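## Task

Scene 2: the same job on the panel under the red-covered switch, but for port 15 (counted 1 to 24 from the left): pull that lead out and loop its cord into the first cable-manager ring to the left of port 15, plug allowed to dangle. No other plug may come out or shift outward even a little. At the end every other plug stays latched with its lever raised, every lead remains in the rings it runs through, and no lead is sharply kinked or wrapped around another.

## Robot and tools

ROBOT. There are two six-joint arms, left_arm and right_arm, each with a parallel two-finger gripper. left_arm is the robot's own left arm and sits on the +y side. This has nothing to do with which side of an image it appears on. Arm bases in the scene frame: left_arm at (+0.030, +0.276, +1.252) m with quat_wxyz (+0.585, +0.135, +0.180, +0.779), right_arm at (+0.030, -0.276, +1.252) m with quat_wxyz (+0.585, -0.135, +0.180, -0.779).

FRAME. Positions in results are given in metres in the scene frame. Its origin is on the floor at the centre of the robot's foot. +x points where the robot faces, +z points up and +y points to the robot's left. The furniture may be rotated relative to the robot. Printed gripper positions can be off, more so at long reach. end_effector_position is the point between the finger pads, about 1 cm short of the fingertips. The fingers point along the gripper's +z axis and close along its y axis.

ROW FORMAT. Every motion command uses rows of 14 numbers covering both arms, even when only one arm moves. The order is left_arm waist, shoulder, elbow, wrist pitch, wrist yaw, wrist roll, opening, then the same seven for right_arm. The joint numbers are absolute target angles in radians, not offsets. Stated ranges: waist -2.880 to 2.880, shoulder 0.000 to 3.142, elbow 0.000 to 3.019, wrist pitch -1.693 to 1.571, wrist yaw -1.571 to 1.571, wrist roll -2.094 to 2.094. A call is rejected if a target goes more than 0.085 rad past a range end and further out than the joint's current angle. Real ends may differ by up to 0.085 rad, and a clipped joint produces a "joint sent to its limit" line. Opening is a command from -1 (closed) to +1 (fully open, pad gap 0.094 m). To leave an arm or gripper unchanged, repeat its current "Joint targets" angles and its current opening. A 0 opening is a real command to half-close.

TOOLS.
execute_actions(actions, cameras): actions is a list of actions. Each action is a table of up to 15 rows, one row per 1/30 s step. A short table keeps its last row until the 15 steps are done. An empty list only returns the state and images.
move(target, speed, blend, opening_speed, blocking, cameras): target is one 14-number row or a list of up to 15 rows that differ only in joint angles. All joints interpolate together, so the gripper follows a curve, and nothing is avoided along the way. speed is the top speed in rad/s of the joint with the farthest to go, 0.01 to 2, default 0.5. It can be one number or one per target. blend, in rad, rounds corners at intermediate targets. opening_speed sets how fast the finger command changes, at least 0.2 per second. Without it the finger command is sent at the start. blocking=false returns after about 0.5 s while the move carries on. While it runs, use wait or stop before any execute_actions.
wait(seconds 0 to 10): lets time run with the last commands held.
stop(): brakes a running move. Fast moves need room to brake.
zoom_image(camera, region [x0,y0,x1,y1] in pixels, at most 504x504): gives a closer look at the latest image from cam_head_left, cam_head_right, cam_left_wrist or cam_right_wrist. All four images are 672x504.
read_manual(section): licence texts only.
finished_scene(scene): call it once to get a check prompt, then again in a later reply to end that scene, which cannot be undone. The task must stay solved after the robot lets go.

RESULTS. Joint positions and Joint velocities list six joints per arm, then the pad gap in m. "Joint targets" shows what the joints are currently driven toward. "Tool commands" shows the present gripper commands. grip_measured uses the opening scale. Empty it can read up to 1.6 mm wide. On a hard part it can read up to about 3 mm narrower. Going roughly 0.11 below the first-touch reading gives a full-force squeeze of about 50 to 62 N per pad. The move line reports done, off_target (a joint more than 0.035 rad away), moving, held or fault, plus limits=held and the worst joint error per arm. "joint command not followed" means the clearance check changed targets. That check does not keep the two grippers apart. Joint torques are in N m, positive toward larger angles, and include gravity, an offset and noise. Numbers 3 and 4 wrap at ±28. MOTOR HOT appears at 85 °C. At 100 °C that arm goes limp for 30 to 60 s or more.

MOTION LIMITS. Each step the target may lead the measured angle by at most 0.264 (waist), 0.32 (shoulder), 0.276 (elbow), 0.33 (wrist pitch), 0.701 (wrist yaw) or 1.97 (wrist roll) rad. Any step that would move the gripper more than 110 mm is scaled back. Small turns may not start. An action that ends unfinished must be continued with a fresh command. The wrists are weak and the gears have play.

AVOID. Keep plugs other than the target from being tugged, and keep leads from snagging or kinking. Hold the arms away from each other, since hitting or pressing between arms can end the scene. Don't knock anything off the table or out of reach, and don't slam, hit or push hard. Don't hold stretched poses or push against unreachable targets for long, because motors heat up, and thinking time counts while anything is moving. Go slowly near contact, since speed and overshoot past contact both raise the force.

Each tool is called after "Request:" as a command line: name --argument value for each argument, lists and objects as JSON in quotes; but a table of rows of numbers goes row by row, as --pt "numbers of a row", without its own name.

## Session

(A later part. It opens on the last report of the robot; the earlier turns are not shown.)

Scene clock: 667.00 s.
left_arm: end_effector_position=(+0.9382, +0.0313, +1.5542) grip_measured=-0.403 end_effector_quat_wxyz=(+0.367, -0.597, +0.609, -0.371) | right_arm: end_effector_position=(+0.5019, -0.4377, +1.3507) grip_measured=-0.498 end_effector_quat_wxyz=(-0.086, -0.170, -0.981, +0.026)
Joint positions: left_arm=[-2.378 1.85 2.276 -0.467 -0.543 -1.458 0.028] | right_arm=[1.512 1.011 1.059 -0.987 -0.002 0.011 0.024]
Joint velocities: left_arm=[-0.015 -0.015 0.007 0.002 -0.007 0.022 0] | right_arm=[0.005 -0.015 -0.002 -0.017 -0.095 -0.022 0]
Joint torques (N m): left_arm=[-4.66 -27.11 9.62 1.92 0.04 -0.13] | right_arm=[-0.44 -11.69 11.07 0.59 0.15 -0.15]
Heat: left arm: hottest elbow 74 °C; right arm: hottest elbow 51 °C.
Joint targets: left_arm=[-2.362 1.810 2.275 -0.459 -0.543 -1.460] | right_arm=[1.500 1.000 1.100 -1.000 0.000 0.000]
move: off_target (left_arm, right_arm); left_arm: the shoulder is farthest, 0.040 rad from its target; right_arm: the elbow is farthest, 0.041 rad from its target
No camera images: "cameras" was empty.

Request:
execute_actions --actions '[]' --cameras '["cam_left_wrist"]'

Request:
zoom_image --camera "cam_left_wrist" --region '[200, 130, 450, 320]'

Scene clock: 672.63 s.
left_arm: end_effector_position=(+0.9382, +0.0313, +1.5542) grip_measured=-0.403 end_effector_quat_wxyz=(+0.367, -0.597, +0.609, -0.371) | right_arm: end_effector_position=(+0.5019, -0.4377, +1.3507) grip_measured=-0.498 end_effector_quat_wxyz=(-0.086, -0.170, -0.981, +0.026)
Joint positions: left_arm=[-2.378 1.85 2.276 -0.467 -0.543 -1.458 0.028] | right_arm=[1.512 1.011 1.059 -0.987 -0.002 0.011 0.024]
Joint velocities: left_arm=[-0.024 -0.005 -0.012 -0.007 -0.007 0.051 0] | right_arm=[-0.005 -0.005 0.007 -0.017 0.022 0.022 0]
Joint torques (N m): left_arm=[-4.95 -27.34 9.57 1.89 0.01 -0.14] | right_arm=[-1.14 -11.22 10.92 0.55 0.17 -0.11]
Heat: left arm: hottest elbow 72 °C; right arm: hottest elbow 51 °C.
Joint targets: left_arm=[-2.362 1.810 2.275 -0.459 -0.543 -1.460] | right_arm=[1.500 1.000 1.100 -1.000 0.000 0.000]
Tool commands: left_gripper/opening=-0.4 right_gripper/opening=-0.5
Images, in order (width x height): cam_left_wrist 672x504.

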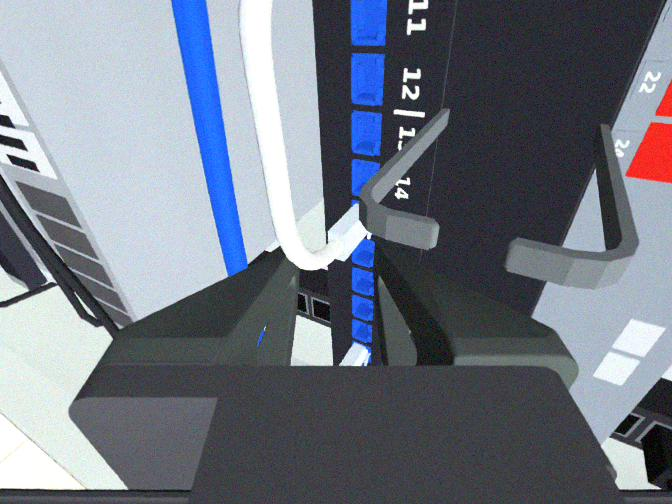

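Scaled by 2.016 from the camera's 672x504 image, which has a finer 960x720 frame.

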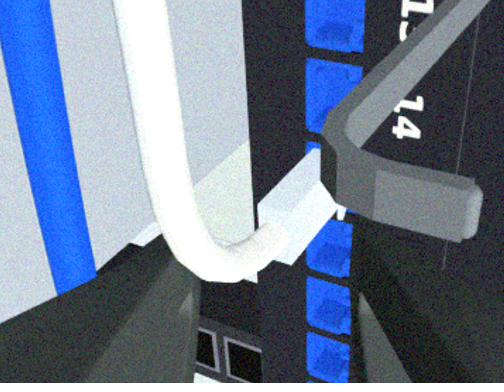

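Request:
move --pt "-2.355 1.91 2.37 -0.49 -0.545 -1.46 -0.4 1.5 1.0 1.1 -1.0 0 0 -0.5" --speed 0.15 --cameras '["cam_left_wrist"]'

Request:
zoom_image --camera "cam_left_wrist" --region '[200, 130, 450, 320]'

Scene clock: 693.30 s.
left_arm: end_effector_position=(+0.9438, +0.0284, +1.5461) grip_measured=-0.403 end_effector_quat_wxyz=(+0.369, -0.599, +0.609, -0.365) | right_arm: end_effector_position=(+0.5019, -0.4377, +1.3507) grip_measured=-0.498 end_effector_quat_wxyz=(-0.086, -0.170, -0.981, +0.026)
Joint positions: left_arm=[-2.376 1.879 2.309 -0.476 -0.552 -1.458 0.028] | right_arm=[1.512 1.011 1.059 -0.987 -0.002 0.011 0.024]
Joint velocities: left_arm=[-0.015 -0.005 -0.012 -0.007 -0.007 -0.081 0.001] | right_arm=[-0.005 -0.005 -0.002 -0.002 -0.037 0.051 0]
Joint torques (N m): left_arm=[-4.13 -21.25 14.82 1.06 0.13 -0.12] | right_arm=[-1.44 -11.87 11.06 0.21 0.11 -0.13]
Heat: left arm: hottest elbow 67 °C; right arm: hottest elbow 51 °C.
Joint targets: left_arm=[-2.355 1.909 2.370 -0.490 -0.550 -1.460] | right_arm=[1.500 1.000 1.100 -1.000 0.000 0.000]
move: off_target (left_arm, right_arm); left_arm: the elbow is farthest, 0.061 rad from its target; right_arm: the elbow is farthest, 0.041 rad from its target
Images, in order (width x height): cam_left_wrist 672x504.

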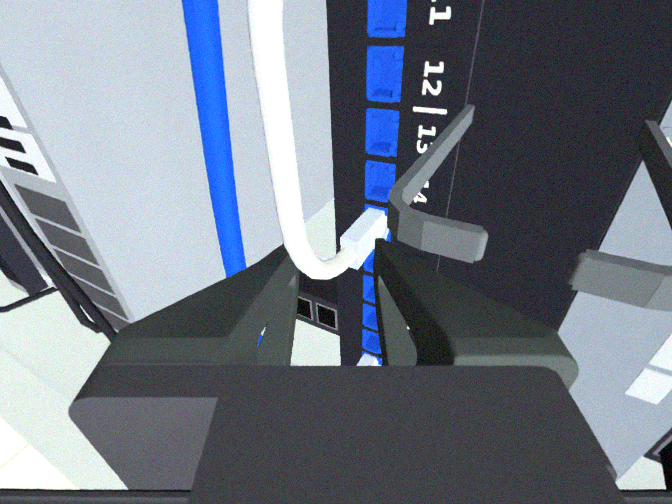

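Scaled by 2.016 from the camera's 672x504 image, which has a finer 960x720 frame.

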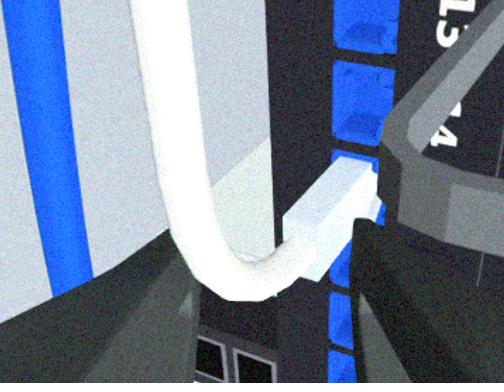

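Request:
move --pt "-2.350 1.91 2.405 -0.50 -0.545 -1.46 -0.4 1.5 1.0 1.1 -1.0 0 0 -0.5" --speed 0.15 --cameras '["cam_left_wrist"]'

Request:
zoom_image --camera "cam_left_wrist" --region '[200, 130, 450, 320]'

Scene clock: 708.33 s.
left_arm: end_effector_position=(+0.9441, +0.0287, +1.5467) grip_measured=-0.403 end_effector_quat_wxyz=(+0.367, -0.599, +0.613, -0.361) | right_arm: end_effector_position=(+0.5019, -0.4377, +1.3507) grip_measured=-0.498 end_effector_quat_wxyz=(-0.086, -0.170, -0.981, +0.026)
Joint positions: left_arm=[-2.376 1.885 2.327 -0.499 -0.553 -1.458 0.028] | right_arm=[1.512 1.011 1.059 -0.987 -0.002 0.011 0.024]
Joint velocities: left_arm=[-0.005 -0.024 -0.012 0.002 0.007 -0.022 0] | right_arm=[-0.005 -0.015 -0.002 -0.012 0.051 -0.051 -0.002]
Joint torques (N m): left_arm=[-4.01 -21.95 16.44 1.57 0.29 -0.14] | right_arm=[-1.2 -11.93 10.97 0.53 0.14 -0.14]
Heat: left arm: hottest elbow 70 °C; right arm: hottest elbow 51 °C.
Joint targets: left_arm=[-2.350 1.910 2.405 -0.500 -0.547 -1.460] | right_arm=[1.500 1.000 1.100 -1.000 0.000 0.000]
move: off_target (left_arm, right_arm); left_arm: the elbow is farthest, 0.078 rad from its target; right_arm: the elbow is farthest, 0.041 rad from its target
Images, in order (width x height): cam_left_wrist 672x504.

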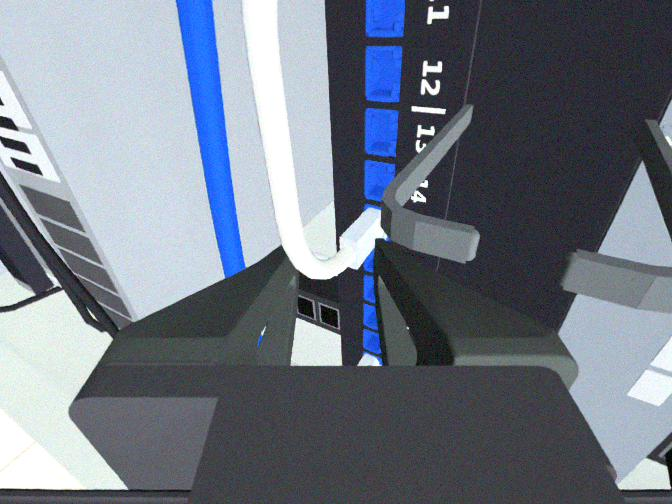

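Scaled by 2.016 from the camera's 672x504 image, which has a finer 960x720 frame.

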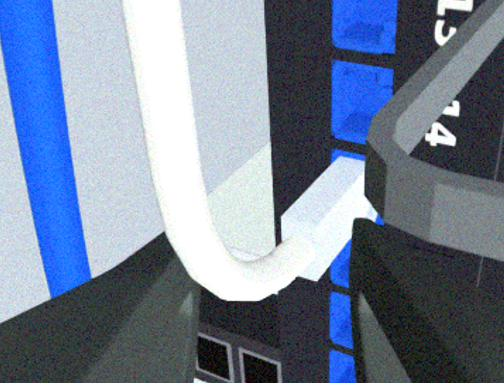

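Request:
move --pt "-2.362 1.81 2.30 -0.46 -0.55 -1.46 -0.4 1.5 1.0 1.1 -1.0 0 0 -0.5" --pt "-2.358 1.83 2.40 -0.48 -0.55 -1.46 -0.4 1.5 1.0 1.1 -1.0 0 0 -0.5" --speed 0.15 --cameras '["cam_left_wrist"]'

Request:
zoom_image --camera "cam_left_wrist" --region '[200, 130, 450, 320]'

Scene clock: 755.87 s.
left_arm: end_effector_position=(+0.9411, +0.0344, +1.5598) grip_measured=-0.402 end_effector_quat_wxyz=(+0.367, -0.597, +0.609, -0.370) | right_arm: end_effector_position=(+0.5019, -0.4377, +1.3507) grip_measured=-0.498 end_effector_quat_wxyz=(-0.086, -0.170, -0.981, +0.026)
Joint positions: left_arm=[-2.375 1.859 2.31 -0.493 -0.541 -1.458 0.028] | right_arm=[1.512 1.011 1.059 -0.987 -0.002 0.011 0.024]
Joint velocities: left_arm=[-0.005 -0.005 -0.007 -0.012 0.007 -0.022 0] | right_arm=[-0.015 0.005 -0.022 -0.002 -0.022 -0.007 0]
Joint torques (N m): left_arm=[-4.6 -26.87 17.33 2.13 0.02 -0.14] | right_arm=[-1.26 -11.99 11.06 0.51 0.18 -0.14]
Heat: left arm: hottest elbow 75 °C; right arm: hottest elbow 51 °C.
Joint targets: left_arm=[-2.357 1.829 2.400 -0.480 -0.542 -1.460] | right_arm=[1.500 1.000 1.100 -1.000 0.000 0.000]
move: off_target (left_arm, right_arm); left_arm: the elbow is farthest, 0.090 rad from its target; right_arm: the elbow is farthest, 0.041 rad from its target
Images, in order (width x height): cam_left_wrist 672x504.

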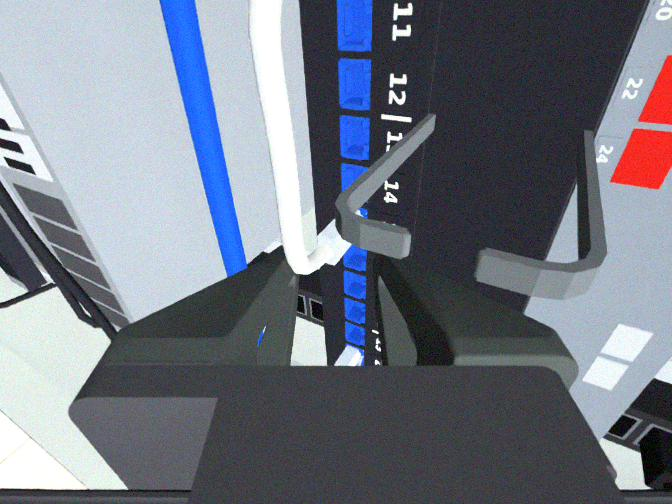

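Scaled by 2.016 from the camera's 672x504 image, which has a finer 960x720 frame.

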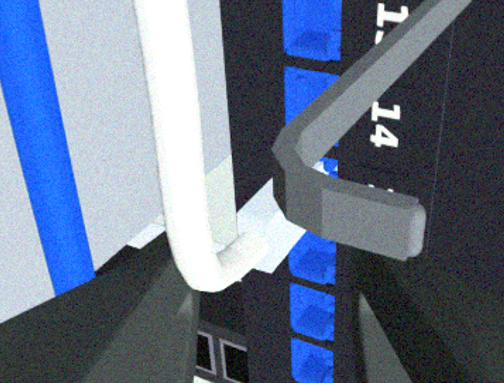

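Request:
move --pt "-2.366 1.90 2.46 -0.475 -0.55 -1.46 -0.4 1.5 1.0 1.1 -1.0 0 0 -0.5" --speed 0.15 --cameras '["cam_left_wrist"]'

Request:
zoom_image --camera "cam_left_wrist" --region '[200, 130, 450, 320]'

Scene clock: 767.63 s.
left_arm: end_effector_position=(+0.9512, +0.0319, +1.5574) grip_measured=-0.402 end_effector_quat_wxyz=(+0.376, -0.602, +0.601, -0.369) | right_arm: end_effector_position=(+0.5019, -0.4377, +1.3507) grip_measured=-0.498 end_effector_quat_wxyz=(-0.086, -0.170, -0.981, +0.026)
Joint positions: left_arm=[-2.375 1.902 2.37 -0.493 -0.561 -1.458 0.028] | right_arm=[1.512 1.011 1.059 -0.987 -0.002 0.011 0.024]
Joint velocities: left_arm=[-0.005 -0.015 -0.002 0.002 -0.081 0.007 0.001] | right_arm=[-0.015 0.005 0.007 -0.002 -0.007 -0.051 -0.001]
Joint torques (N m): left_arm=[-5.42 -24.7 17.28 2.18 0.14 -0.15] | right_arm=[-0.38 -11.4 11.23 0.42 0.11 -0.17]
Heat: left arm: hottest elbow 77 °C; right arm: hottest elbow 52 °C.
Joint targets: left_arm=[-2.366 1.900 2.460 -0.475 -0.559 -1.460] | right_arm=[1.500 1.000 1.100 -1.000 0.000 0.000]
move: off_target (left_arm, right_arm); left_arm: the elbow is farthest, 0.090 rad from its target; right_arm: the elbow is farthest, 0.041 rad from its target
Images, in order (width x height): cam_left_wrist 672x504.

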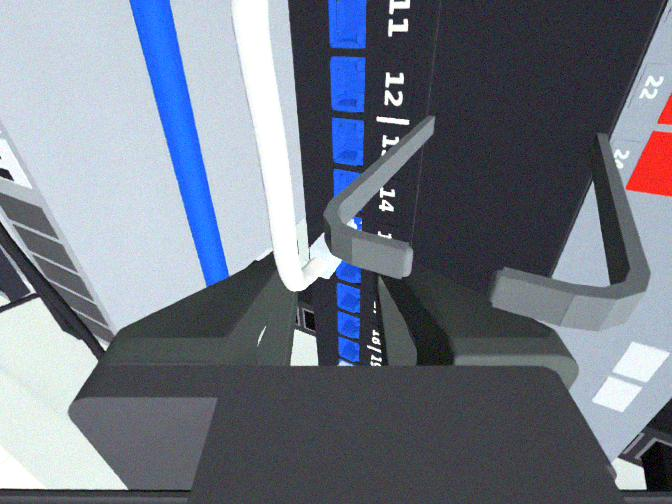

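Scaled by 2.016 from the camera's 672x504 image, which has a finer 960x720 frame.

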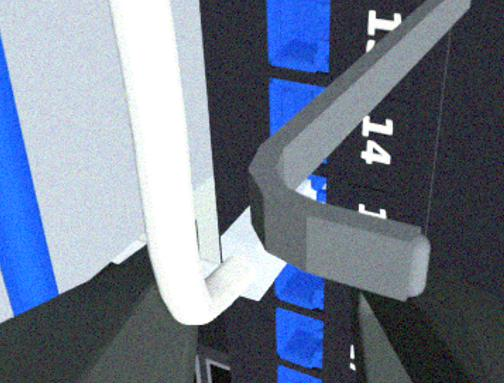

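Request:
move --pt "-2.35 1.955 2.52 -0.48 -0.55 -1.46 -0.4 1.5 1.0 1.1 -1.0 0 0 -0.5" --speed 0.15 --cameras '["cam_left_wrist"]'

Request:
zoom_image --camera "cam_left_wrist" --region '[200, 130, 450, 320]'

Scene clock: 780.17 s.
left_arm: end_effector_position=(+0.9555, +0.0298, +1.5555) grip_measured=-0.402 end_effector_quat_wxyz=(+0.376, -0.603, +0.601, -0.366) | right_arm: end_effector_position=(+0.5019, -0.4377, +1.3507) grip_measured=-0.498 end_effector_quat_wxyz=(-0.086, -0.170, -0.981, +0.026)
Joint positions: left_arm=[-2.375 1.927 2.41 -0.511 -0.566 -1.458 0.028] | right_arm=[1.512 1.011 1.059 -0.987 -0.002 0.011 0.024]
Joint velocities: left_arm=[-0.005 -0.005 0.007 0.002 -0.022 -0.022 0] | right_arm=[-0.005 -0.005 0.007 0.012 -0.066 0.095 0]
Joint torques (N m): left_arm=[-4.37 -22.07 18.96 2.74 0.68 -0.15] | right_arm=[-0.79 -11.99 11.29 0.24 0.17 -0.17]
Heat: left arm: hottest elbow 73 °C; right arm: hottest elbow 52 °C.
Joint targets: left_arm=[-2.350 1.955 2.519 -0.480 -0.549 -1.460] | right_arm=[1.500 1.000 1.100 -1.000 0.000 0.000]
move: off_target (left_arm, right_arm); left_arm: the elbow is farthest, 0.110 rad from its target; right_arm: the elbow is farthest, 0.041 rad from its target
Images, in order (width x height): cam_left_wrist 672x504.

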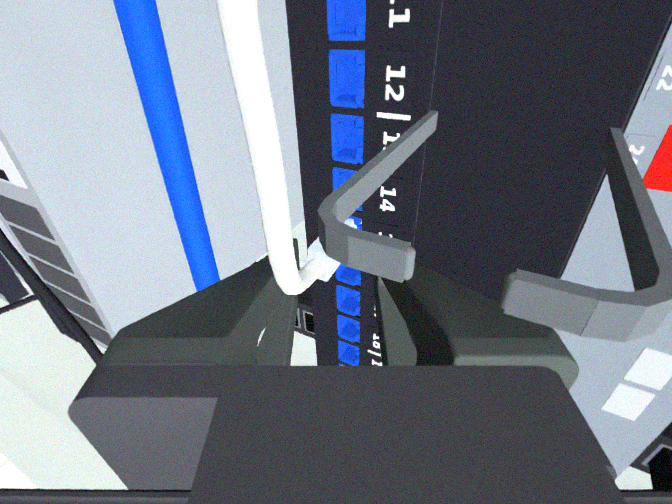

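Scaled by 2.016 from the camera's 672x504 image, which has a finer 960x720 frame.

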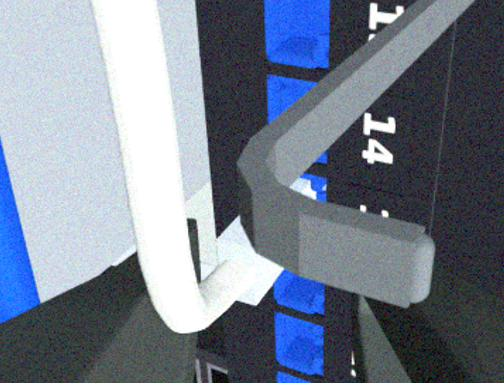

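Request:
move --pt "-2.335 1.96 2.51 -0.485 -0.55 -1.46 -0.4 1.5 1.0 1.1 -1.0 0 0 -0.5" --speed 0.15 --cameras '[]'

Request:
move --pt "-2.335 1.96 2.51 -0.485 -0.55 -1.46 -1 1.5 1.0 1.1 -1.0 0 0 -0.5" --opening_speed 0.5 --cameras '["cam_left_wrist"]'

Request:
zoom_image --camera "cam_left_wrist" --region '[200, 130, 450, 320]'

Scene clock: 797.53 s.
left_arm: end_effector_position=(+0.9554, +0.0295, +1.5539) grip_measured=-0.402 end_effector_quat_wxyz=(+0.376, -0.603, +0.602, -0.365) | right_arm: end_effector_position=(+0.5019, -0.4377, +1.3507) grip_measured=-0.498 end_effector_quat_wxyz=(-0.086, -0.170, -0.981, +0.026)
Joint positions: left_arm=[-2.375 1.928 2.41 -0.513 -0.567 -1.458 0.028] | right_arm=[1.512 1.011 1.059 -0.987 -0.002 0.011 0.024]
Joint velocities: left_arm=[-0.024 -0.005 -0.002 0.012 -0.051 -0.022 0] | right_arm=[-0.005 -0.024 -0.007 0.012 -0.007 -0.051 0.001]
Joint torques (N m): left_arm=[-3.49 -21.48 18.06 2.69 0.65 -0.11] | right_arm=[-1.14 -11.93 10.93 0.49 0.18 -0.18]
Heat: left arm: hottest elbow 75 °C; right arm: hottest elbow 52 °C.
Joint targets: left_arm=[-2.335 1.961 2.510 -0.485 -0.551 -1.460] | right_arm=[1.500 1.000 1.100 -1.000 0.000 0.000]
move: off_target (left_arm, right_arm); left_arm: the elbow is farthest, 0.100 rad from its target; right_arm: the elbow is farthest, 0.041 rad from its target
No camera images: "cameras" was empty.

Scene clock: 798.93 s.
left_arm: end_effector_position=(+0.9572, +0.0269, +1.5501) grip_measured=-0.690 end_effector_quat_wxyz=(+0.375, -0.603, +0.601, -0.365) | right_arm: end_effector_position=(+0.5019, -0.4377, +1.3507) grip_measured=-0.498 end_effector_quat_wxyz=(-0.086, -0.170, -0.981, +0.026)
Joint positions: left_arm=[-2.375 1.939 2.419 -0.513 -0.566 -1.461 0.015] | right_arm=[1.512 1.011 1.059 -0.987 -0.002 0.011 0.024]
Joint velocities: left_arm=[-0.005 -0.005 -0.002 -0.002 0.007 -0.037 0] | right_arm=[-0.005 -0.005 -0.007 -0.012 -0.022 0.007 0]
Joint torques (N m): left_arm=[-3.19 -23 17.44 2.63 0.71 -0.11] | right_arm=[-1.44 -11.81 11.04 0.44 0.17 -0.18]
Heat: left arm: hottest elbow 75 °C; right arm: hottest elbow 52 °C.
Joint targets: left_arm=[-2.336 1.960 2.511 -0.485 -0.549 -1.459] | right_arm=[1.500 1.000 1.100 -1.000 0.000 0.000]
move: off_target (left_arm, right_arm); left_arm: the elbow is farthest, 0.091 rad from its target; right_arm: the elbow is farthest, 0.041 rad from its target
Images, in order (width x height): cam_left_wrist 672x504.

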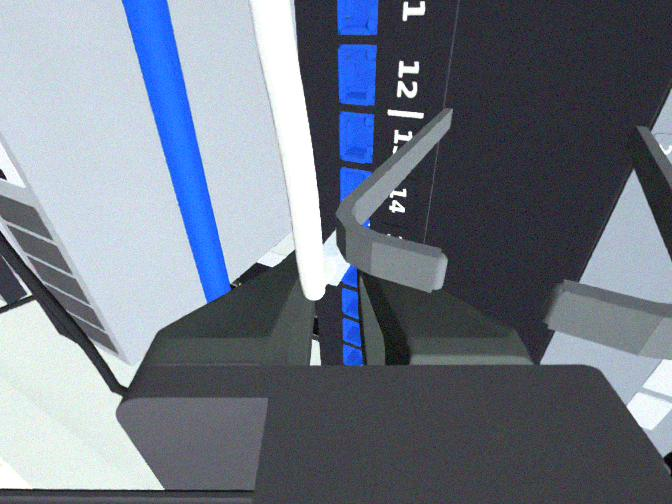

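Scaled by 2.016 from the camera's 672x504 image, which has a finer 960x720 frame.

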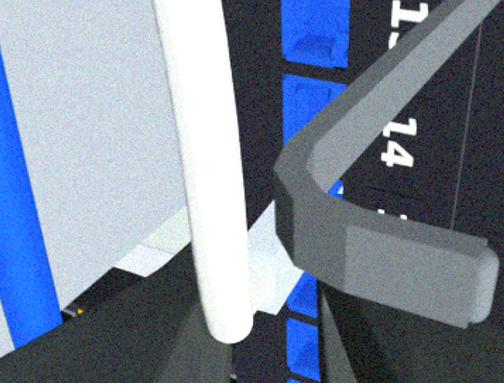

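Request:
move --pt "-2.36 1.79 2.23 -0.46 -0.55 -1.46 -1 1.5 1.0 1.1 -1.0 0 0 -0.5" --speed 0.2 --cameras '["cam_left_wrist"]'

Request:
zoom_image --camera "cam_left_wrist" --region '[200, 130, 450, 320]'

Scene clock: 812.13 s.
left_arm: end_effector_position=(+0.9457, +0.0318, +1.5511) grip_measured=-0.799 end_effector_quat_wxyz=(+0.369, -0.595, +0.597, -0.392) | right_arm: end_effector_position=(+0.5019, -0.4377, +1.3507) grip_measured=-0.498 end_effector_quat_wxyz=(-0.086, -0.170, -0.981, +0.026)
Joint positions: left_arm=[-2.365 1.853 2.255 -0.399 -0.511 -1.462 0.009] | right_arm=[1.512 1.011 1.059 -0.987 -0.002 0.011 0.024]
Joint velocities: left_arm=[-0.005 -0.005 0.007 -0.002 0.066 -0.081 -0.001] | right_arm=[-0.005 0.005 0.012 -0.012 0.037 0.051 0.001]
Joint torques (N m): left_arm=[-5.54 -29.57 7.53 -0.05 -1.19 -0.08] | right_arm=[-0.91 -11.4 11.08 0.28 0.13 -0.22]
Heat: left arm: hottest elbow 75 °C; right arm: hottest elbow 52 °C.
Joint targets: left_arm=[-2.359 1.790 2.229 -0.447 -0.542 -1.460] | right_arm=[1.500 1.000 1.100 -1.000 0.000 0.000]
move: off_target (left_arm, right_arm); left_arm: the shoulder is farthest, 0.063 rad from its target; right_arm: the elbow is farthest, 0.041 rad from its target
Images, in order (width x height): cam_left_wrist 672x504.

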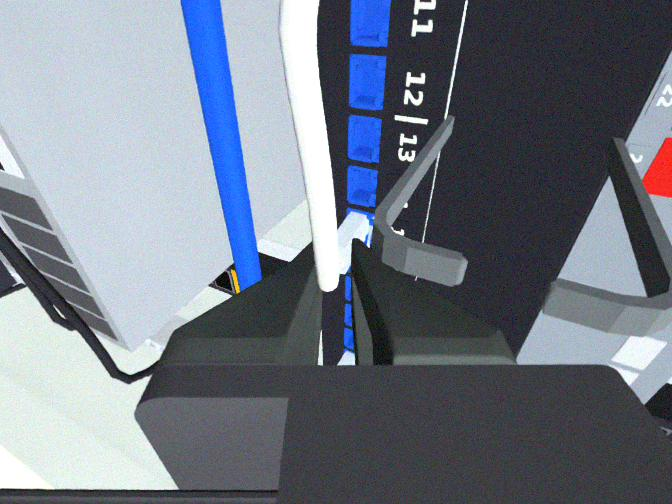

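Scaled by 2.016 from the camera's 672x504 image, which has a finer 960x720 frame.

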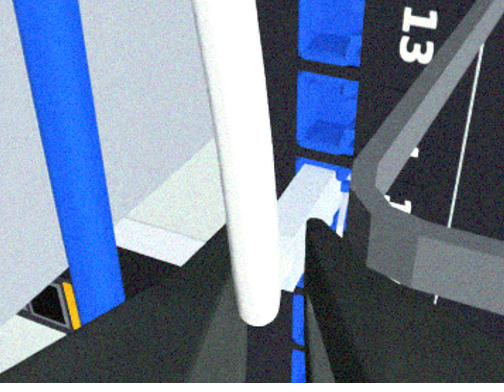

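Request:
move --pt "-2.355 1.80 2.25 -0.46 -0.55 -1.46 -0.5 1.5 1.0 1.1 -1.0 0 0 -0.5" --speed 0.3 --opening_speed 1.0 --cameras '["cam_left_wrist"]'

Request:
zoom_image --camera "cam_left_wrist" --region '[200, 130, 450, 320]'

Scene clock: 826.40 s.
left_arm: end_effector_position=(+0.9377, +0.0428, +1.5529) grip_measured=-0.504 end_effector_quat_wxyz=(+0.371, -0.602, +0.604, -0.367) | right_arm: end_effector_position=(+0.5019, -0.4377, +1.3507) grip_measured=-0.498 end_effector_quat_wxyz=(-0.086, -0.170, -0.981, +0.026)
Joint positions: left_arm=[-2.365 1.833 2.25 -0.456 -0.547 -1.462 0.023] | right_arm=[1.512 1.011 1.059 -0.987 -0.002 0.011 0.024]
Joint velocities: left_arm=[-0.005 -0.015 -0.002 -0.007 0.007 -0.066 0] | right_arm=[-0.005 -0.005 -0.012 -0.002 0.007 -0.022 0.001]
Joint torques (N m): left_arm=[-5.36 -26.52 9.72 1.03 -0.11 -0.08] | right_arm=[-1.61 -12.4 11 0.49 0.18 -0.14]
Heat: left arm: hottest elbow 69 °C; right arm: hottest elbow 52 °C.
Joint targets: left_arm=[-2.355 1.799 2.251 -0.471 -0.551 -1.460] | right_arm=[1.500 1.000 1.100 -1.000 0.000 0.000]
move: off_target (right_arm); right_arm: the elbow is farthest, 0.041 rad from its target
Images, in order (width x height): cam_left_wrist 672x504.

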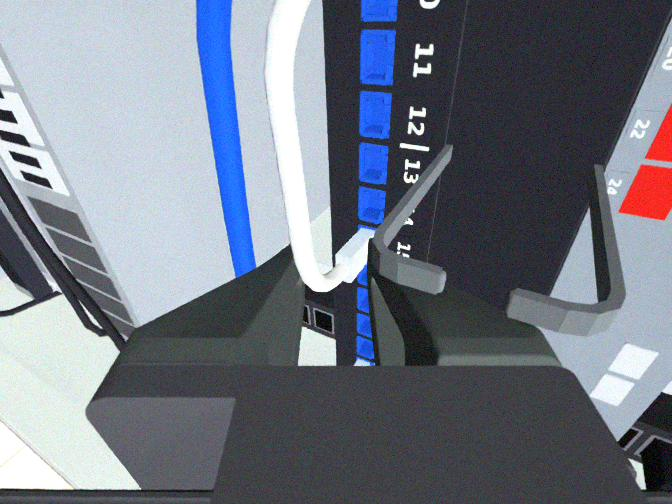

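Scaled by 2.016 from the camera's 672x504 image, which has a finer 960x720 frame.

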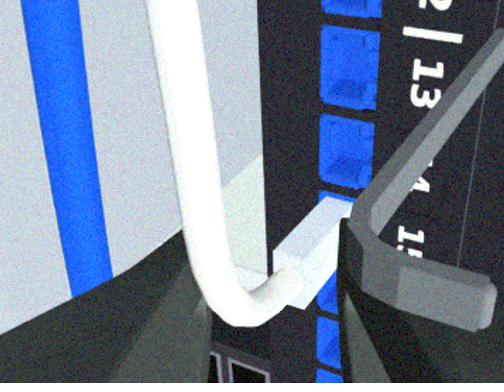

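Request:
move --pt "-2.405 1.82 2.31 -0.46 -0.565 -1.46 -0.48 1.5 1.0 1.1 -1.0 0 0 -0.5" --pt "-2.40 1.90 2.45 -0.475 -0.565 -1.46 -0.48 1.5 1.0 1.1 -1.0 0 0 -0.5" --speed 0.2 --cameras '["cam_left_wrist"]'

Request:
zoom_image --camera "cam_left_wrist" --region '[200, 130, 450, 320]'

Scene clock: 837.33 s.
left_arm: end_effector_position=(+0.9516, +0.0325, +1.5563) grip_measured=-0.482 end_effector_quat_wxyz=(+0.381, -0.606, +0.593, -0.369) | right_arm: end_effector_position=(+0.5019, -0.4377, +1.3507) grip_measured=-0.498 end_effector_quat_wxyz=(-0.086, -0.170, -0.981, +0.026)
Joint positions: left_arm=[-2.376 1.902 2.361 -0.473 -0.577 -1.462 0.024] | right_arm=[1.512 1.011 1.059 -0.987 -0.002 0.011 0.024]
Joint velocities: left_arm=[-0.015 -0.005 0.017 0.002 -0.081 0.007 -0.001] | right_arm=[0.005 -0.005 -0.002 -0.017 -0.007 -0.066 0]
Joint torques (N m): left_arm=[-7.59 -24.29 17.32 1.48 0.13 -0.09] | right_arm=[-1.2 -11.46 11.3 0.65 0.21 -0.16]
Heat: left arm: hottest elbow 67 °C; right arm: hottest elbow 52 °C.
Joint targets: left_arm=[-2.399 1.900 2.450 -0.475 -0.574 -1.460] | right_arm=[1.500 1.000 1.100 -1.000 0.000 0.000]
move: off_target (left_arm, right_arm); left_arm: the elbow is farthest, 0.089 rad from its target; right_arm: the elbow is farthest, 0.041 rad from its target
Images, in order (width x height): cam_left_wrist 672x504.

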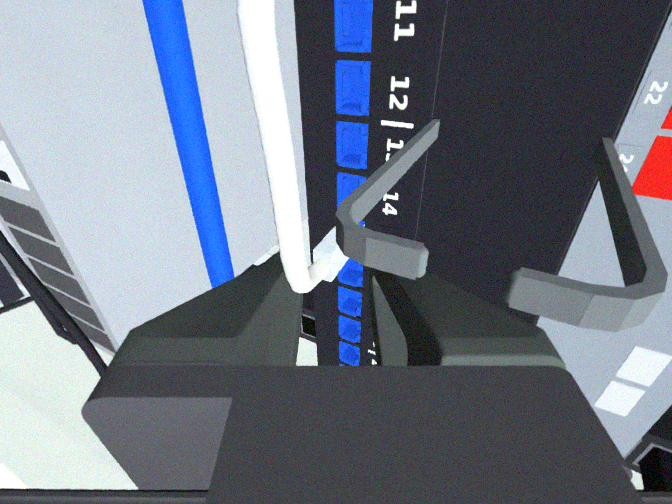

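Scaled by 2.016 from the camera's 672x504 image, which has a finer 960x720 frame.

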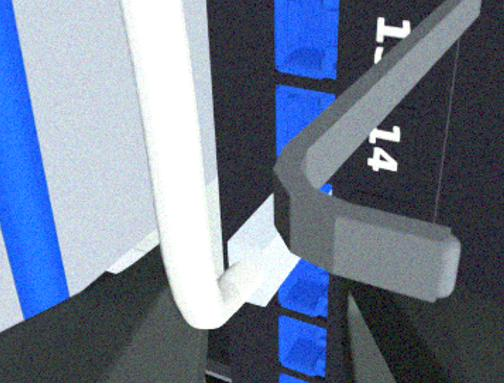

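Request:
move --pt "-2.405 1.985 2.54 -0.485 -0.57 -1.46 -0.48 1.5 1.0 1.1 -1.0 0 0 -0.5" --speed 0.2 --cameras '["cam_left_wrist"]'

Request:
zoom_image --camera "cam_left_wrist" --region '[200, 130, 450, 320]'

Scene clock: 847.27 s.
left_arm: end_effector_position=(+0.9559, +0.0276, +1.5535) grip_measured=-0.482 end_effector_quat_wxyz=(+0.380, -0.608, +0.598, -0.359) | right_arm: end_effector_position=(+0.5019, -0.4377, +1.3507) grip_measured=-0.498 end_effector_quat_wxyz=(-0.086, -0.170, -0.981, +0.026)
Joint positions: left_arm=[-2.381 1.942 2.431 -0.522 -0.592 -1.462 0.024] | right_arm=[1.512 1.011 1.059 -0.987 -0.002 0.011 0.024]
Joint velocities: left_arm=[-0.005 0.005 -0.002 0.007 -0.007 -0.022 0] | right_arm=[0.005 -0.015 -0.017 -0.002 -0.022 0.007 0]
Joint torques (N m): left_arm=[-7.71 -20.84 18.58 2.88 0.91 -0.09] | right_arm=[-1.32 -11.69 11.06 0.55 0.15 -0.09]
Heat: left arm: hottest elbow 72 °C; right arm: hottest elbow 52 °C.
Joint targets: left_arm=[-2.406 1.985 2.539 -0.486 -0.570 -1.460] | right_arm=[1.500 1.000 1.100 -1.000 0.000 0.000]
move: off_target (left_arm, right_arm); left_arm: the elbow is farthest, 0.109 rad from its target; right_arm: the elbow is farthest, 0.041 rad from its target
Images, in order (width x height): cam_left_wrist 672x504.

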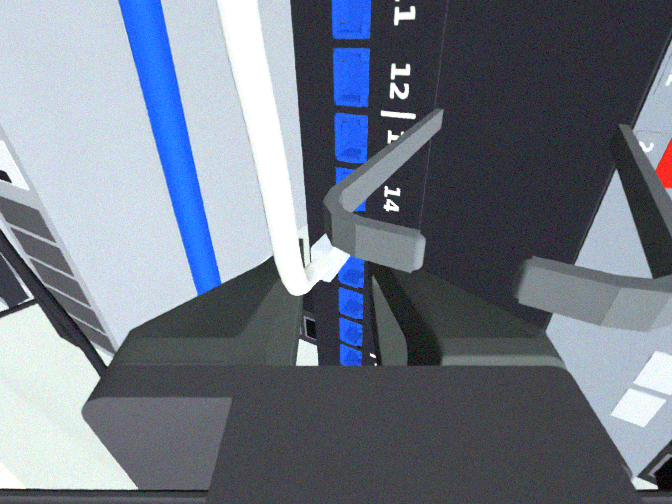

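Scaled by 2.016 from the camera's 672x504 image, which has a finer 960x720 frame.

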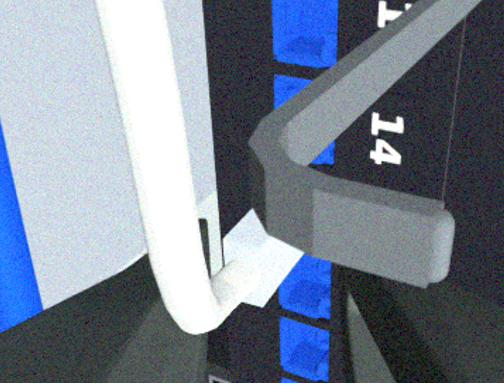

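Request:
move --pt "-2.395 1.80 2.25 -0.46 -0.56 -1.46 -0.5 1.5 1.0 1.1 -1.0 0 0 -0.5" --pt "-2.395 1.765 1.985 0.08 -0.505 -1.38 -0.5 1.5 1.0 1.1 -1.0 0 0 -0.5" --speed 0.35 --cameras '["cam_left_wrist"]'

Request:
zoom_image --camera "cam_left_wrist" --region '[200, 80, 450, 320]'

Scene clock: 880.30 s.
left_arm: end_effector_position=(+0.9346, +0.0232, +1.5472) grip_measured=-0.497 end_effector_quat_wxyz=(-0.425, +0.571, -0.530, +0.461) | right_arm: end_effector_position=(+0.5019, -0.4377, +1.3507) grip_measured=-0.498 end_effector_quat_wxyz=(-0.086, -0.170, -0.981, +0.026)
Joint positions: left_arm=[-2.379 1.795 1.993 0.056 -0.509 -1.396 0.024] | right_arm=[1.512 1.011 1.059 -0.987 -0.002 0.011 0.024]
Joint velocities: left_arm=[-0.015 -0.015 -0.007 0.007 -0.051 -0.022 -0.001] | right_arm=[0.005 -0.005 0.012 -0.012 -0.051 -0.022 -0.001]
Joint torques (N m): left_arm=[-6.71 -25.58 9.1 2.55 0.31 0.06] | right_arm=[-1.08 -11.75 11.08 0.57 0.11 -0.17]
Heat: left arm: hottest elbow 73 °C; right arm: hottest elbow 52 °C.
Joint targets: left_arm=[-2.395 1.766 1.985 0.080 -0.505 -1.380] | right_arm=[1.500 1.000 1.100 -1.000 0.000 0.000]
move: off_target (right_arm); right_arm: the elbow is farthest, 0.041 rad from its target
Images, in order (width x height): cam_left_wrist 672x504.

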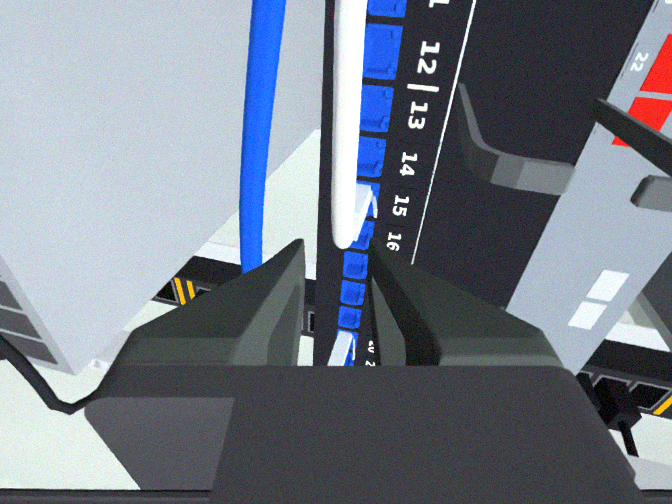

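Scaled by 2.016 from the camera's 672x504 image, which has a finer 960x720 frame.

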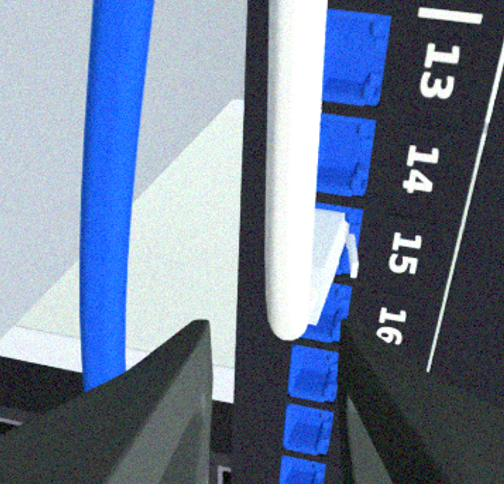

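Request:
move --pt "-2.35 1.80 2.065 0.05 -0.50 -1.38 -0.48 1.5 1.0 1.1 -1.0 0 0 -0.5" --pt "-2.335 1.872 2.17 0.0 -0.49 -1.38 -0.48 1.5 1.0 1.1 -1.0 0 0 -0.5" --speed 0.2 --cameras '["cam_left_wrist"]'

Request:
zoom_image --camera "cam_left_wrist" --region '[200, 80, 450, 320]'

Scene clock: 901.33 s.
left_arm: end_effector_position=(+0.9573, +0.0312, +1.5542) grip_measured=-0.482 end_effector_quat_wxyz=(-0.431, +0.570, -0.523, +0.464) | right_arm: end_effector_position=(+0.5019, -0.4377, +1.3507) grip_measured=-0.498 end_effector_quat_wxyz=(-0.086, -0.170, -0.981, +0.026)
Joint positions: left_arm=[-2.358 1.847 2.102 0.016 -0.494 -1.396 0.024] | right_arm=[1.512 1.011 1.059 -0.987 -0.002 0.011 0.024]
Joint velocities: left_arm=[-0.015 -0.015 0.002 -0.022 -0.007 0.051 -0.001] | right_arm=[-0.005 -0.005 -0.002 -0.012 0.007 -0.081 0]
Joint torques (N m): left_arm=[-4.19 -21.71 15.61 1.28 0.29 0.04] | right_arm=[-1.44 -11.63 10.89 0.51 0.16 -0.11]
Heat: left arm: hottest elbow 67 °C; right arm: hottest elbow 53 °C.
Joint targets: left_arm=[-2.336 1.872 2.170 0.001 -0.490 -1.381] | right_arm=[1.500 1.000 1.100 -1.000 0.000 0.000]
move: off_target (left_arm, right_arm); left_arm: the elbow is farthest, 0.068 rad from its target; right_arm: the elbow is farthest, 0.041 rad from its target
Images, in order (width x height): cam_left_wrist 672x504.

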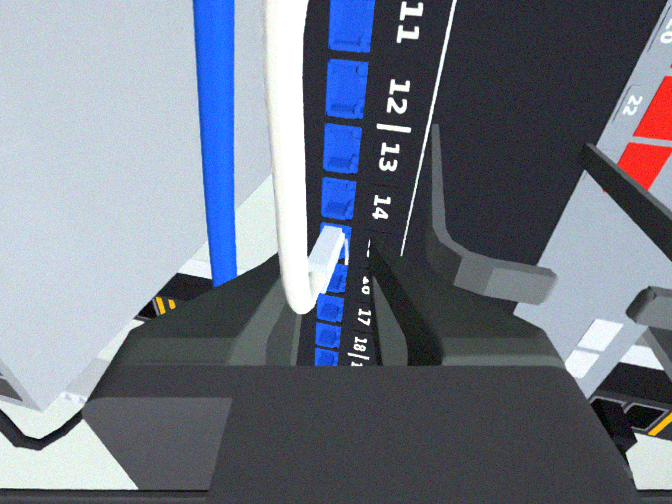

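Scaled by 2.016 from the camera's 672x504 image, which has a finer 960x720 frame.

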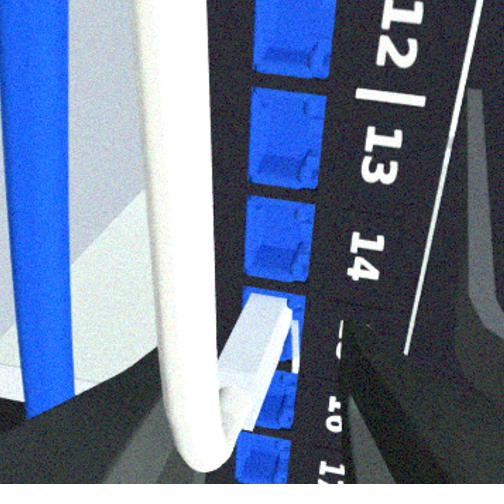

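Request:
move --pt "-2.392 1.88 2.17 0.0 -0.495 -1.38 -0.48 1.5 1.0 1.1 -1.0 0 0 -0.5" --speed 0.2 --cameras '["cam_left_wrist"]'

Request:
zoom_image --camera "cam_left_wrist" --region '[200, 80, 450, 320]'

Scene clock: 915.03 s.
left_arm: end_effector_position=(+0.9570, +0.0243, +1.5525) grip_measured=-0.482 end_effector_quat_wxyz=(-0.429, +0.570, -0.525, +0.464) | right_arm: end_effector_position=(+0.5019, -0.4377, +1.3507) grip_measured=-0.498 end_effector_quat_wxyz=(-0.086, -0.170, -0.981, +0.026)
Joint positions: left_arm=[-2.365 1.856 2.109 0.016 -0.497 -1.395 0.024] | right_arm=[1.512 1.011 1.059 -0.987 -0.002 0.011 0.024]
Joint velocities: left_arm=[-0.005 -0.024 -0.007 -0.007 -0.022 0.037 0.001] | right_arm=[-0.005 0.005 -0.002 0.002 -0.051 -0.007 0]
Joint torques (N m): left_arm=[-7.77 -21.77 14.91 1.11 0.22 0.04] | right_arm=[-0.91 -11.93 11.08 0.32 0.16 -0.12]
Heat: left arm: hottest elbow 72 °C; right arm: hottest elbow 53 °C.
Joint targets: left_arm=[-2.392 1.880 2.169 0.000 -0.495 -1.379] | right_arm=[1.500 1.000 1.100 -1.000 0.000 0.000]
move: off_target (left_arm, right_arm); left_arm: the elbow is farthest, 0.061 rad from its target; right_arm: the elbow is farthest, 0.041 rad from its target
Images, in order (width x height): cam_left_wrist 672x504.

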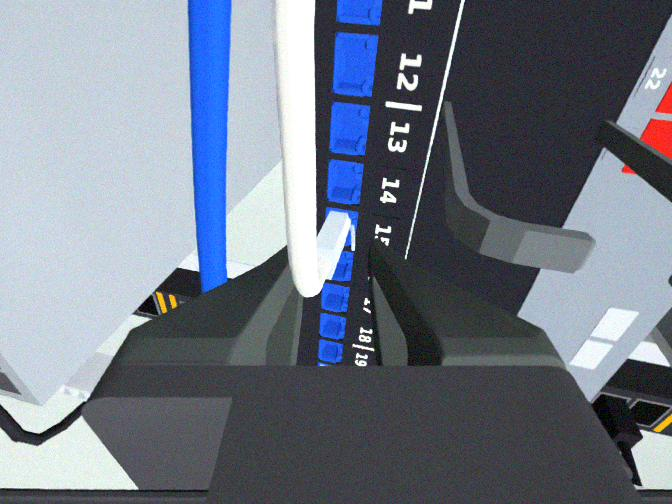

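Scaled by 2.016 from the camera's 672x504 image, which has a finer 960x720 frame.

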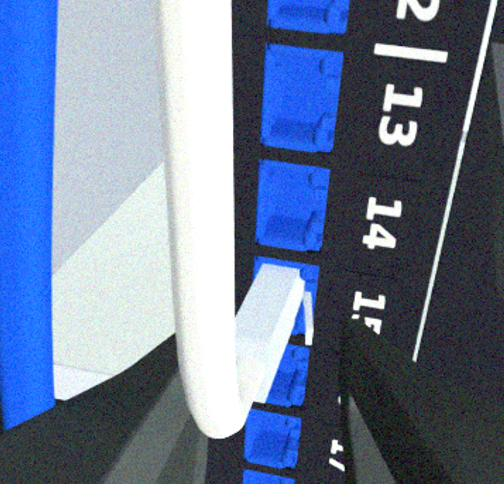

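Request:
move --pt "-2.38 1.895 2.19 0.0 -0.495 -1.38 -0.48 1.5 1.0 1.1 -1.0 0 0 -0.5" --speed 0.2 --cameras '[]'

Request:
move --pt "-2.38 1.895 2.19 0.0 -0.495 -1.38 -1 1.5 1.0 1.1 -1.0 0 0 -0.5" --opening_speed 0.5 --cameras '["cam_left_wrist"]'

Request:
zoom_image --camera "cam_left_wrist" --region '[200, 80, 450, 320]'

Scene clock: 923.90 s.
left_arm: end_effector_position=(+0.9574, +0.0244, +1.5525) grip_measured=-0.482 end_effector_quat_wxyz=(-0.429, +0.570, -0.526, +0.463) | right_arm: end_effector_position=(+0.5019, -0.4377, +1.3507) grip_measured=-0.498 end_effector_quat_wxyz=(-0.086, -0.170, -0.981, +0.026)
Joint positions: left_arm=[-2.365 1.858 2.114 0.01 -0.498 -1.395 0.024] | right_arm=[1.512 1.011 1.059 -0.987 -0.002 0.011 0.024]
Joint velocities: left_arm=[-0.005 -0.005 0.007 -0.012 -0.037 -0.007 0] | right_arm=[-0.005 -0.005 -0.022 -0.002 0.037 0.051 0]
Joint torques (N m): left_arm=[-7.3 -20.31 16.38 1.2 0.28 0.04] | right_arm=[-1.79 -11.93 10.81 0.51 0.18 -0.16]
Heat: left arm: hottest elbow 70 °C; right arm: hottest elbow 53 °C.
Joint targets: left_arm=[-2.380 1.895 2.191 -0.001 -0.495 -1.380] | right_arm=[1.500 1.000 1.100 -1.000 0.000 0.000]
move: off_target (left_arm, right_arm); left_arm: the elbow is farthest, 0.076 rad from its target; right_arm: the elbow is farthest, 0.041 rad from its target
No camera images: "cameras" was empty.

Scene clock: 925.17 s.
left_arm: end_effector_position=(+0.9583, +0.0248, +1.5513) grip_measured=-0.835 end_effector_quat_wxyz=(-0.430, +0.573, -0.523, +0.462) | right_arm: end_effector_position=(+0.5019, -0.4377, +1.3507) grip_measured=-0.498 end_effector_quat_wxyz=(-0.086, -0.170, -0.981, +0.026)
Joint positions: left_arm=[-2.365 1.862 2.118 0.012 -0.506 -1.398 0.008] | right_arm=[1.512 1.011 1.059 -0.987 -0.002 0.011 0.024]
Joint velocities: left_arm=[0.005 -0.005 0.012 0.022 0.095 0.037 -0.001] | right_arm=[0.005 -0.015 -0.012 0.007 -0.007 -0.007 -0.001]
Joint torques (N m): left_arm=[-7.36 -21.07 15.86 1.35 0.58 0.03] | right_arm=[-1.32 -11.46 11.25 0.36 0.16 -0.17]
Heat: left arm: hottest elbow 71 °C; right arm: hottest elbow 53 °C.
Joint targets: left_arm=[-2.380 1.894 2.189 0.002 -0.495 -1.381] | right_arm=[1.500 1.000 1.100 -1.000 0.000 0.000]
move: off_target (left_arm, right_arm); left_arm: the elbow is farthest, 0.072 rad from its target; right_arm: the elbow is farthest, 0.041 rad from its target
Images, in order (width x height): cam_left_wrist 672x504.

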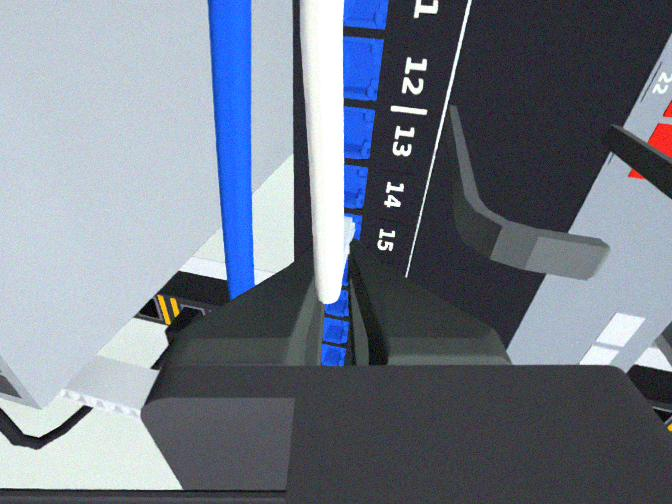

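Scaled by 2.016 from the camera's 672x504 image, which has a finer 960x720 frame.

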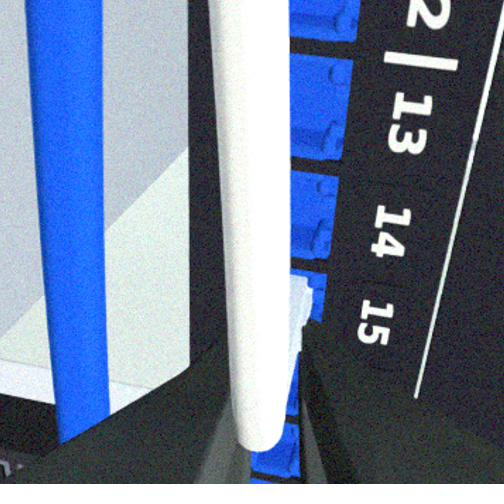

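Request:
move --pt "-2.39 1.76 2.0 0.06 -0.51 -1.38 -1 1.5 1.0 1.1 -1.0 0 0 -0.5" --speed 0.15 --cameras '["cam_left_wrist"]'

Request:
zoom_image --camera "cam_left_wrist" --region '[200, 80, 450, 320]'

Scene clock: 932.27 s.
left_arm: end_effector_position=(+0.9559, +0.0244, +1.5509) grip_measured=-0.864 end_effector_quat_wxyz=(-0.435, +0.556, -0.516, +0.485) | right_arm: end_effector_position=(+0.5019, -0.4377, +1.3507) grip_measured=-0.498 end_effector_quat_wxyz=(-0.086, -0.170, -0.981, +0.026)
Joint positions: left_arm=[-2.358 1.847 2.062 0.101 -0.458 -1.384 0.006] | right_arm=[1.512 1.011 1.059 -0.987 -0.002 0.011 0.024]
Joint velocities: left_arm=[-0.005 -0.015 -0.017 0.002 0.022 -0.095 -0.001] | right_arm=[-0.015 -0.005 0.007 0.007 -0.007 -0.022 0]
Joint torques (N m): left_arm=[-8.18 -31.68 4.55 0.62 -1.5 -0.07] | right_arm=[-0.97 -10.93 11.21 0.5 0.15 -0.16]
Heat: left arm: hottest elbow 72 °C; right arm: hottest elbow 53 °C.
Joint targets: left_arm=[-2.390 1.761 2.000 0.072 -0.501 -1.379] | right_arm=[1.500 1.000 1.100 -1.000 0.000 0.000]
move: off_target (left_arm, right_arm); left_arm: the shoulder is farthest, 0.087 rad from its target; right_arm: the elbow is farthest, 0.041 rad from its target
Images, in order (width x height): cam_left_wrist 672x504.

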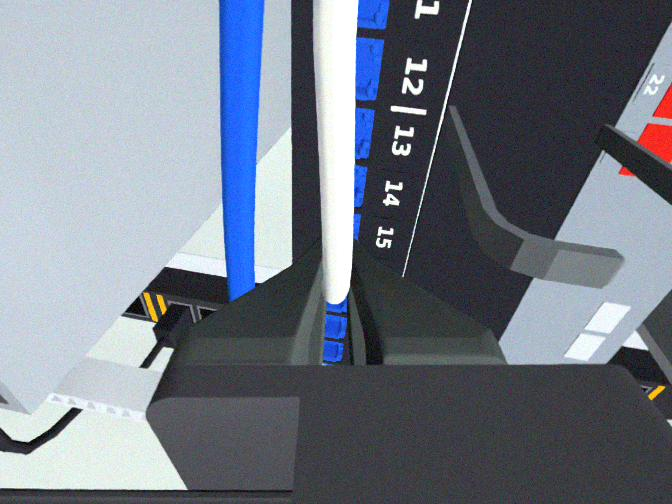

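Scaled by 2.016 from the camera's 672x504 image, which has a finer 960x720 frame.

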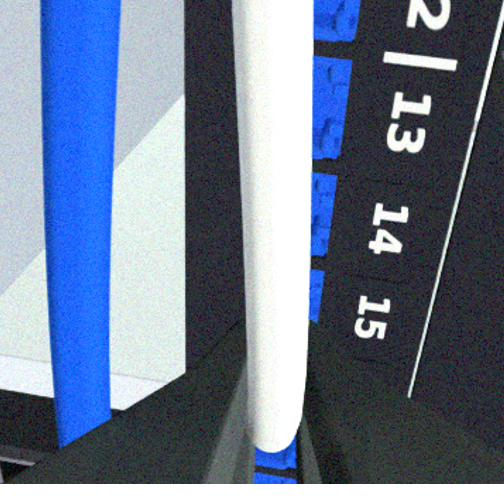

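Request:
move --pt "-2.39 1.70 1.92 0.1 -0.51 -1.38 -1 1.5 1.0 1.1 -1.0 0 0 -0.5" --speed 0.15 --cameras '["cam_left_wrist"]'

Request:
zoom_image --camera "cam_left_wrist" --region '[200, 80, 450, 320]'

Scene clock: 940.23 s.
left_arm: end_effector_position=(+0.9459, +0.0290, +1.5512) grip_measured=-0.890 end_effector_quat_wxyz=(-0.433, +0.552, -0.519, +0.489) | right_arm: end_effector_position=(+0.5019, -0.4377, +1.3507) grip_measured=-0.498 end_effector_quat_wxyz=(-0.086, -0.170, -0.981, +0.026)
Joint positions: left_arm=[-2.355 1.808 1.996 0.13 -0.442 -1.382 0.005] | right_arm=[1.512 1.011 1.059 -0.987 -0.002 0.011 0.024]
Joint velocities: left_arm=[0.005 -0.005 -0.012 0.017 0.022 0.051 0.001] | right_arm=[-0.005 0.005 -0.002 0.012 -0.022 0.095 0]
Joint torques (N m): left_arm=[-8.53 -33.73 3.44 0.65 -2.47 -0.1] | right_arm=[-0.56 -12.51 11.11 0.46 0.16 -0.17]
Heat: left arm: hottest elbow 68 °C; right arm: hottest elbow 53 °C.
Joint targets: left_arm=[-2.389 1.701 1.921 0.100 -0.509 -1.381] | right_arm=[1.500 1.000 1.100 -1.000 0.000 0.000]
move: off_target (left_arm, right_arm); left_arm: the shoulder is farthest, 0.108 rad from its target; right_arm: the elbow is farthest, 0.041 rad from its target
Images, in order (width x height): cam_left_wrist 672x504.

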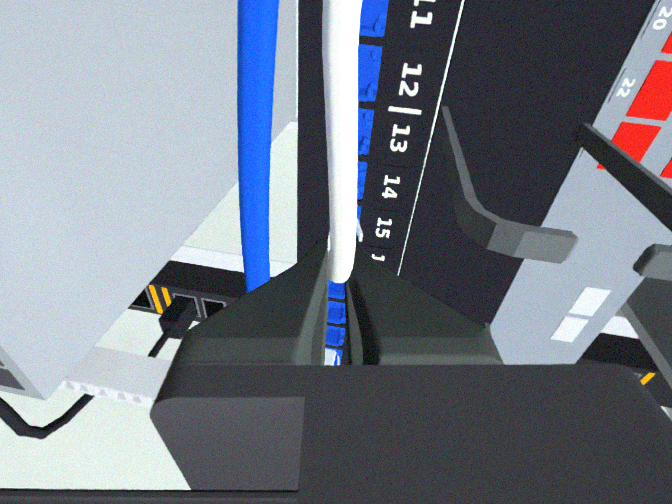

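Scaled by 2.016 from the camera's 672x504 image, which has a finer 960x720 frame.

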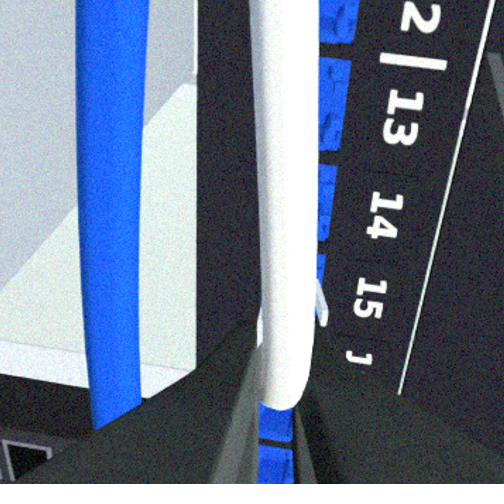

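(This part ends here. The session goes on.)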